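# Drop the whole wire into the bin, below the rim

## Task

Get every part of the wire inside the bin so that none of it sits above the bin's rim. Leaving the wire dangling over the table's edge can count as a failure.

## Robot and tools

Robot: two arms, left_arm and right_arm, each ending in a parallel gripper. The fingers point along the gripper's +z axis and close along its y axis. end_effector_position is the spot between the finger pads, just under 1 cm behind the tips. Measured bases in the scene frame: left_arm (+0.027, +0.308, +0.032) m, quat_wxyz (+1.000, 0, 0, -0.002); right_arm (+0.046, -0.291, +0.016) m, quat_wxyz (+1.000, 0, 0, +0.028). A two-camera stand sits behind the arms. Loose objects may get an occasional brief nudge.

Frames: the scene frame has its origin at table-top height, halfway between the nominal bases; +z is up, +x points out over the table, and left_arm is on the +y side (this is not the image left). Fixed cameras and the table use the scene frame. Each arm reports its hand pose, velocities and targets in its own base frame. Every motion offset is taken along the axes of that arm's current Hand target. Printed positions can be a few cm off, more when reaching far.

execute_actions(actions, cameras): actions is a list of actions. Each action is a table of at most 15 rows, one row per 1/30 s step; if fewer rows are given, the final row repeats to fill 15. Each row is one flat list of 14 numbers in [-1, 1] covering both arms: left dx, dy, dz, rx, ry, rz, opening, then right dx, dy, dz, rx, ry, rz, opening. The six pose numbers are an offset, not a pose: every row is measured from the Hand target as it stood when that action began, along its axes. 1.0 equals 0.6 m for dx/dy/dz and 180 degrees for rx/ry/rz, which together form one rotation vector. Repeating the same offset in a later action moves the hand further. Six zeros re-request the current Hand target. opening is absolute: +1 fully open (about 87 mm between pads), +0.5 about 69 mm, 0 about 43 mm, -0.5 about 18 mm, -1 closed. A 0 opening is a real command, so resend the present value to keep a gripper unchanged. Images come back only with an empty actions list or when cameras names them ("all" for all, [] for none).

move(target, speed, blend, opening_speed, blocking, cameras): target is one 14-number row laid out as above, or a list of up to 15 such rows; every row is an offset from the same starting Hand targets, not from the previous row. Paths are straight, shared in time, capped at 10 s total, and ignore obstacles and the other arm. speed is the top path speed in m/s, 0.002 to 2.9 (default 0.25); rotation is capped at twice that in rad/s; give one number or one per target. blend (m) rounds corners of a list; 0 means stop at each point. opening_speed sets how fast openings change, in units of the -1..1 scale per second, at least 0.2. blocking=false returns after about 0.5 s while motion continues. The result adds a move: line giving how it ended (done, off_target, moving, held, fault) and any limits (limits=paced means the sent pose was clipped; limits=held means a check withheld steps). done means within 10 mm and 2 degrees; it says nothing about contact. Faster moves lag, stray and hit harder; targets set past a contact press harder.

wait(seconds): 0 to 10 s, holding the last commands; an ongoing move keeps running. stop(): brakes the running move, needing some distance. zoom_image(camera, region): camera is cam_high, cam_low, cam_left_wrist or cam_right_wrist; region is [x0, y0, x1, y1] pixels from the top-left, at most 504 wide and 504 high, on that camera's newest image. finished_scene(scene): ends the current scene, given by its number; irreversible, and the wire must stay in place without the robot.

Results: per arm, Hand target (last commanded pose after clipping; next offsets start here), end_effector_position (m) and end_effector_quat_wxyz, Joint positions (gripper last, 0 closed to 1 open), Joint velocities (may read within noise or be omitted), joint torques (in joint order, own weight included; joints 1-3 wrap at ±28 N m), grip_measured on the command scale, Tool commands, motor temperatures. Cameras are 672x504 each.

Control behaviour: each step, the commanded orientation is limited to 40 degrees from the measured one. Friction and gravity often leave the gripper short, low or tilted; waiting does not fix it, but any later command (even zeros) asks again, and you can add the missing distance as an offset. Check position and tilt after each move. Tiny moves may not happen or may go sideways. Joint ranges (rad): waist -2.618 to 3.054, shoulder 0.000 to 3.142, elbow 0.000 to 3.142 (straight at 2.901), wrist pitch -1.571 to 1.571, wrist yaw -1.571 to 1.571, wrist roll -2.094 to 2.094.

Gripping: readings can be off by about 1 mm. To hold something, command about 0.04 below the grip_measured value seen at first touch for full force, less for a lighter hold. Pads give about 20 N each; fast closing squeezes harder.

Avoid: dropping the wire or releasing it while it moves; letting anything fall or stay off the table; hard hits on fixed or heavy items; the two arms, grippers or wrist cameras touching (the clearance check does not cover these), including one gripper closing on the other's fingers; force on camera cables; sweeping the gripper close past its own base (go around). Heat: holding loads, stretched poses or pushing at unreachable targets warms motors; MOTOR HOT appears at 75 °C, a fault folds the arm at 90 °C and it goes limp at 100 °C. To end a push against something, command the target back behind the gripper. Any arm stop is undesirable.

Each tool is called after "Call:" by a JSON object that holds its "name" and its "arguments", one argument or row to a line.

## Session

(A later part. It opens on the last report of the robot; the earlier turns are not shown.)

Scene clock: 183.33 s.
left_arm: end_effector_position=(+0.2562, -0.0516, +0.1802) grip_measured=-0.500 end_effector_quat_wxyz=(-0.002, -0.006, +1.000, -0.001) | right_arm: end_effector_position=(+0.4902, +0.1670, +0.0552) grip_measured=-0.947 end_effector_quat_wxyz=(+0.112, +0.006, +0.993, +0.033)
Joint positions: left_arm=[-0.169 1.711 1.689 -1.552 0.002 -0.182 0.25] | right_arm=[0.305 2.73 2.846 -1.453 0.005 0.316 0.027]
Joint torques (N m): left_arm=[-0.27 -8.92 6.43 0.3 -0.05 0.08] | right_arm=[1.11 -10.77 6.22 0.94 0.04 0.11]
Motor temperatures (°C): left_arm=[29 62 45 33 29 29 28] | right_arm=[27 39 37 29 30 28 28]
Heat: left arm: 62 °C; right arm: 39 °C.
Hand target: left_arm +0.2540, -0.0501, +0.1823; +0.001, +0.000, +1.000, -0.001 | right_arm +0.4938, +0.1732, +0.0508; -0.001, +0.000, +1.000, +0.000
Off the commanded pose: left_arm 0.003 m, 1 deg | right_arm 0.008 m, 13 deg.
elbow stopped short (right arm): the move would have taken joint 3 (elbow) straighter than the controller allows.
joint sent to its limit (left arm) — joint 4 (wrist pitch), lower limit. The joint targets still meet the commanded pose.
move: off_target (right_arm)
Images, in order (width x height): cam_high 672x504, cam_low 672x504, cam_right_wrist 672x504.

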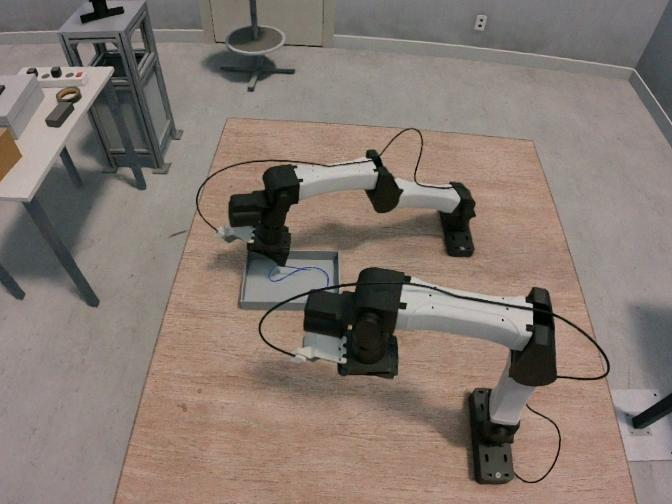

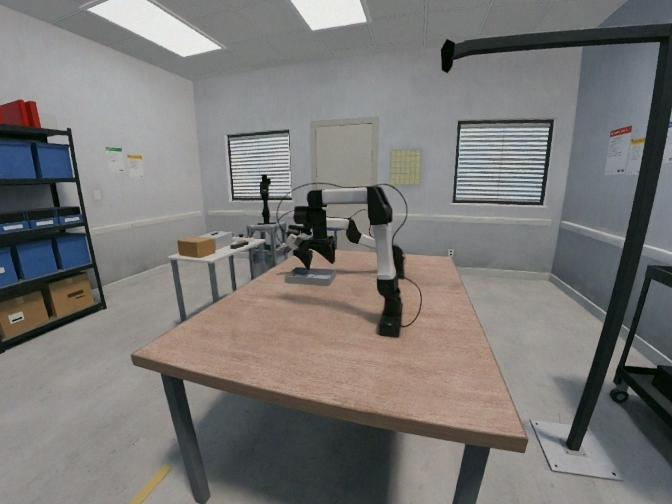

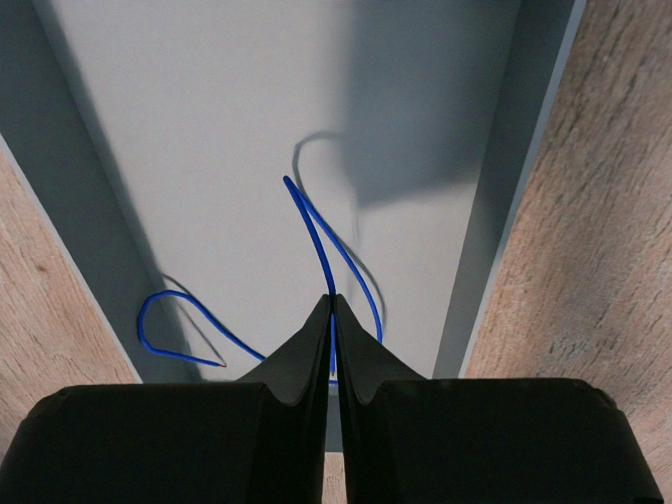

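Call:
{"name": "move", "arguments": {
  "target": [
    [0,0,0,0,0,0,-0.5,0,0,0.08,0,0,0,-1],
    [0,0,0,0,0,0,-0.5,0,0,0.075,0,0,0,-0.55],
    [0,0,0,0,0,0,-0.5,0,0,-0.13,0,0,0,-0.55],
    [0,0,0,0,0,0,-0.5,0.35,-0.28,-0.22,0,0,0,-0.55]
  ],
  "speed": [0.08,0.08,0.12,0.3],
  "opening_speed": 0.6,
  "blend": [0,0,0.02,0],
  "cameras": ["cam_high","cam_low","cam_right_wrist"]
}}

Call:
{"name": "zoom_image", "arguments": {
  "camera": "cam_high",
  "region": [220, 220, 360, 325]
}}

Call:
{"name": "zoom_image", "arguments": {
  "camera": "cam_low",
  "region": [270, 240, 350, 300]
}}

Scene clock: 198.83 s.
left_arm: end_effector_position=(+0.2562, -0.0516, +0.1802) grip_measured=-0.500 end_effector_quat_wxyz=(-0.002, -0.006, +1.000, -0.001) | right_arm: end_effector_position=(+0.2874, +0.0059, +0.1812) grip_measured=-0.550 end_effector_quat_wxyz=(+0.002, +0.002, +1.000, +0.000)
Joint positions: left_arm=[-0.169 1.711 1.689 -1.552 0.002 -0.182 0.25] | right_arm=[0.017 1.813 1.818 -1.571 0 0.021 0.225]
Joint torques (N m): left_arm=[-0.28 -8.92 6.45 0.3 -0.05 0.08] | right_arm=[0.12 -8.27 3.55 0.41 0.11 -0.01]
Motor temperatures (°C): left_arm=[29 59 44 32 29 29 28] | right_arm=[27 42 37 29 30 28 28]
Heat: left arm: 59 °C; right arm: 42 °C.
Hand target: left_arm +0.2540, -0.0501, +0.1823; +0.001, +0.000, +1.000, -0.001 | right_arm +0.2841, +0.0050, +0.1828; -0.001, +0.000, +1.000, +0.000
Off the commanded pose: left_arm 0.003 m, 1 deg | right_arm 0.004 m, 0 deg.
elbow stopped short (right arm): the move would have taken joint 3 (elbow) straighter than the controller allows.
joint read past its limit (right arm) — joint 4 (wrist pitch), lower limit.
joint sent to its limit (left arm) — joint 4 (wrist pitch), lower limit. The joint targets still meet the commanded pose.
joint sent to its limit (right arm) — joint 4 (wrist pitch), lower limit. The joint targets still meet the commanded pose.
move: done; target 2's new opening was sent with right_arm's hand 0.009 m and 10 deg from that target
Images, in order (width x height): cam_high 672x504, cam_low 672x504, cam_right_wrist 672x504.

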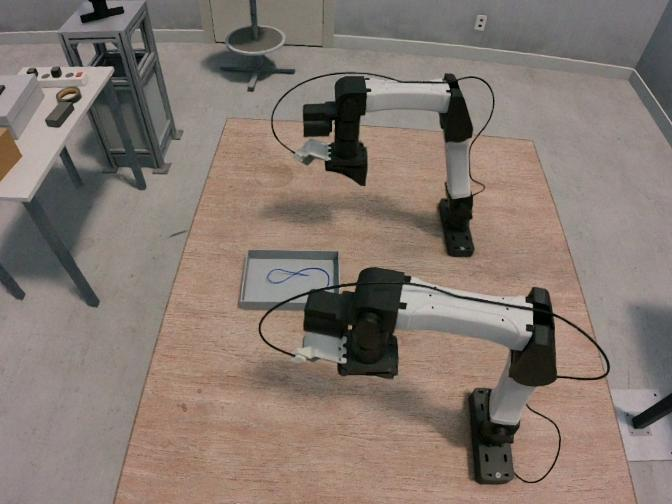

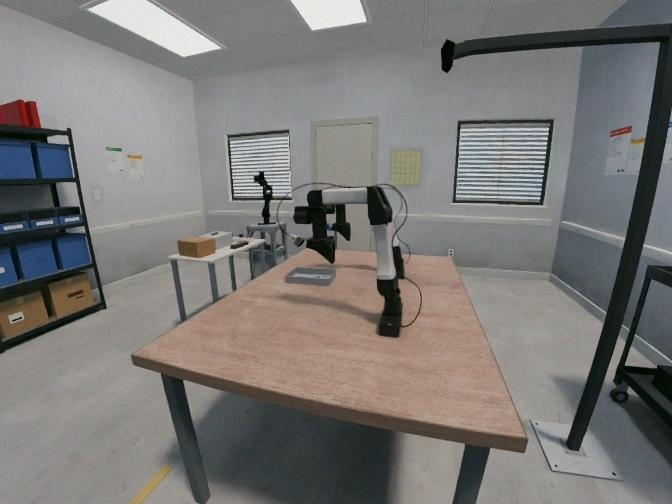

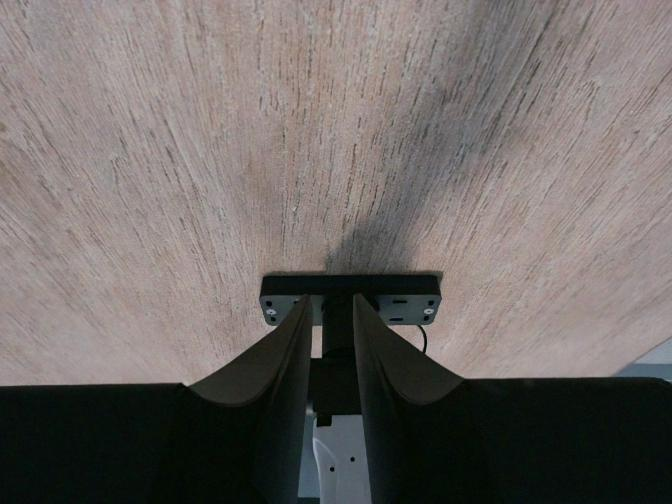

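Scaled by 3.600 from the camera's 672x504 image, which has a finer 960x720 frame.

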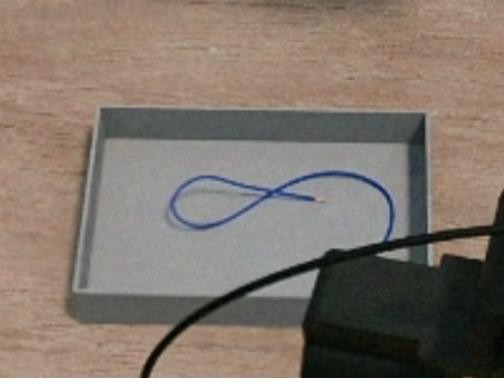

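Scaled by 6.300 from the camera's 672x504 image, which has a finer 960x720 frame.

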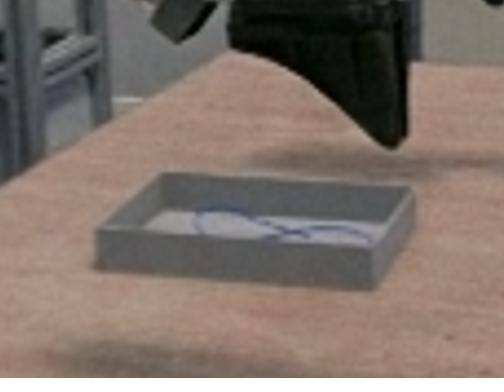

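All of it is inside, well below the rim.

Call:
{"name": "finished_scene", "arguments": {
  "scene": 2
}}

The scene is finished: the task was done.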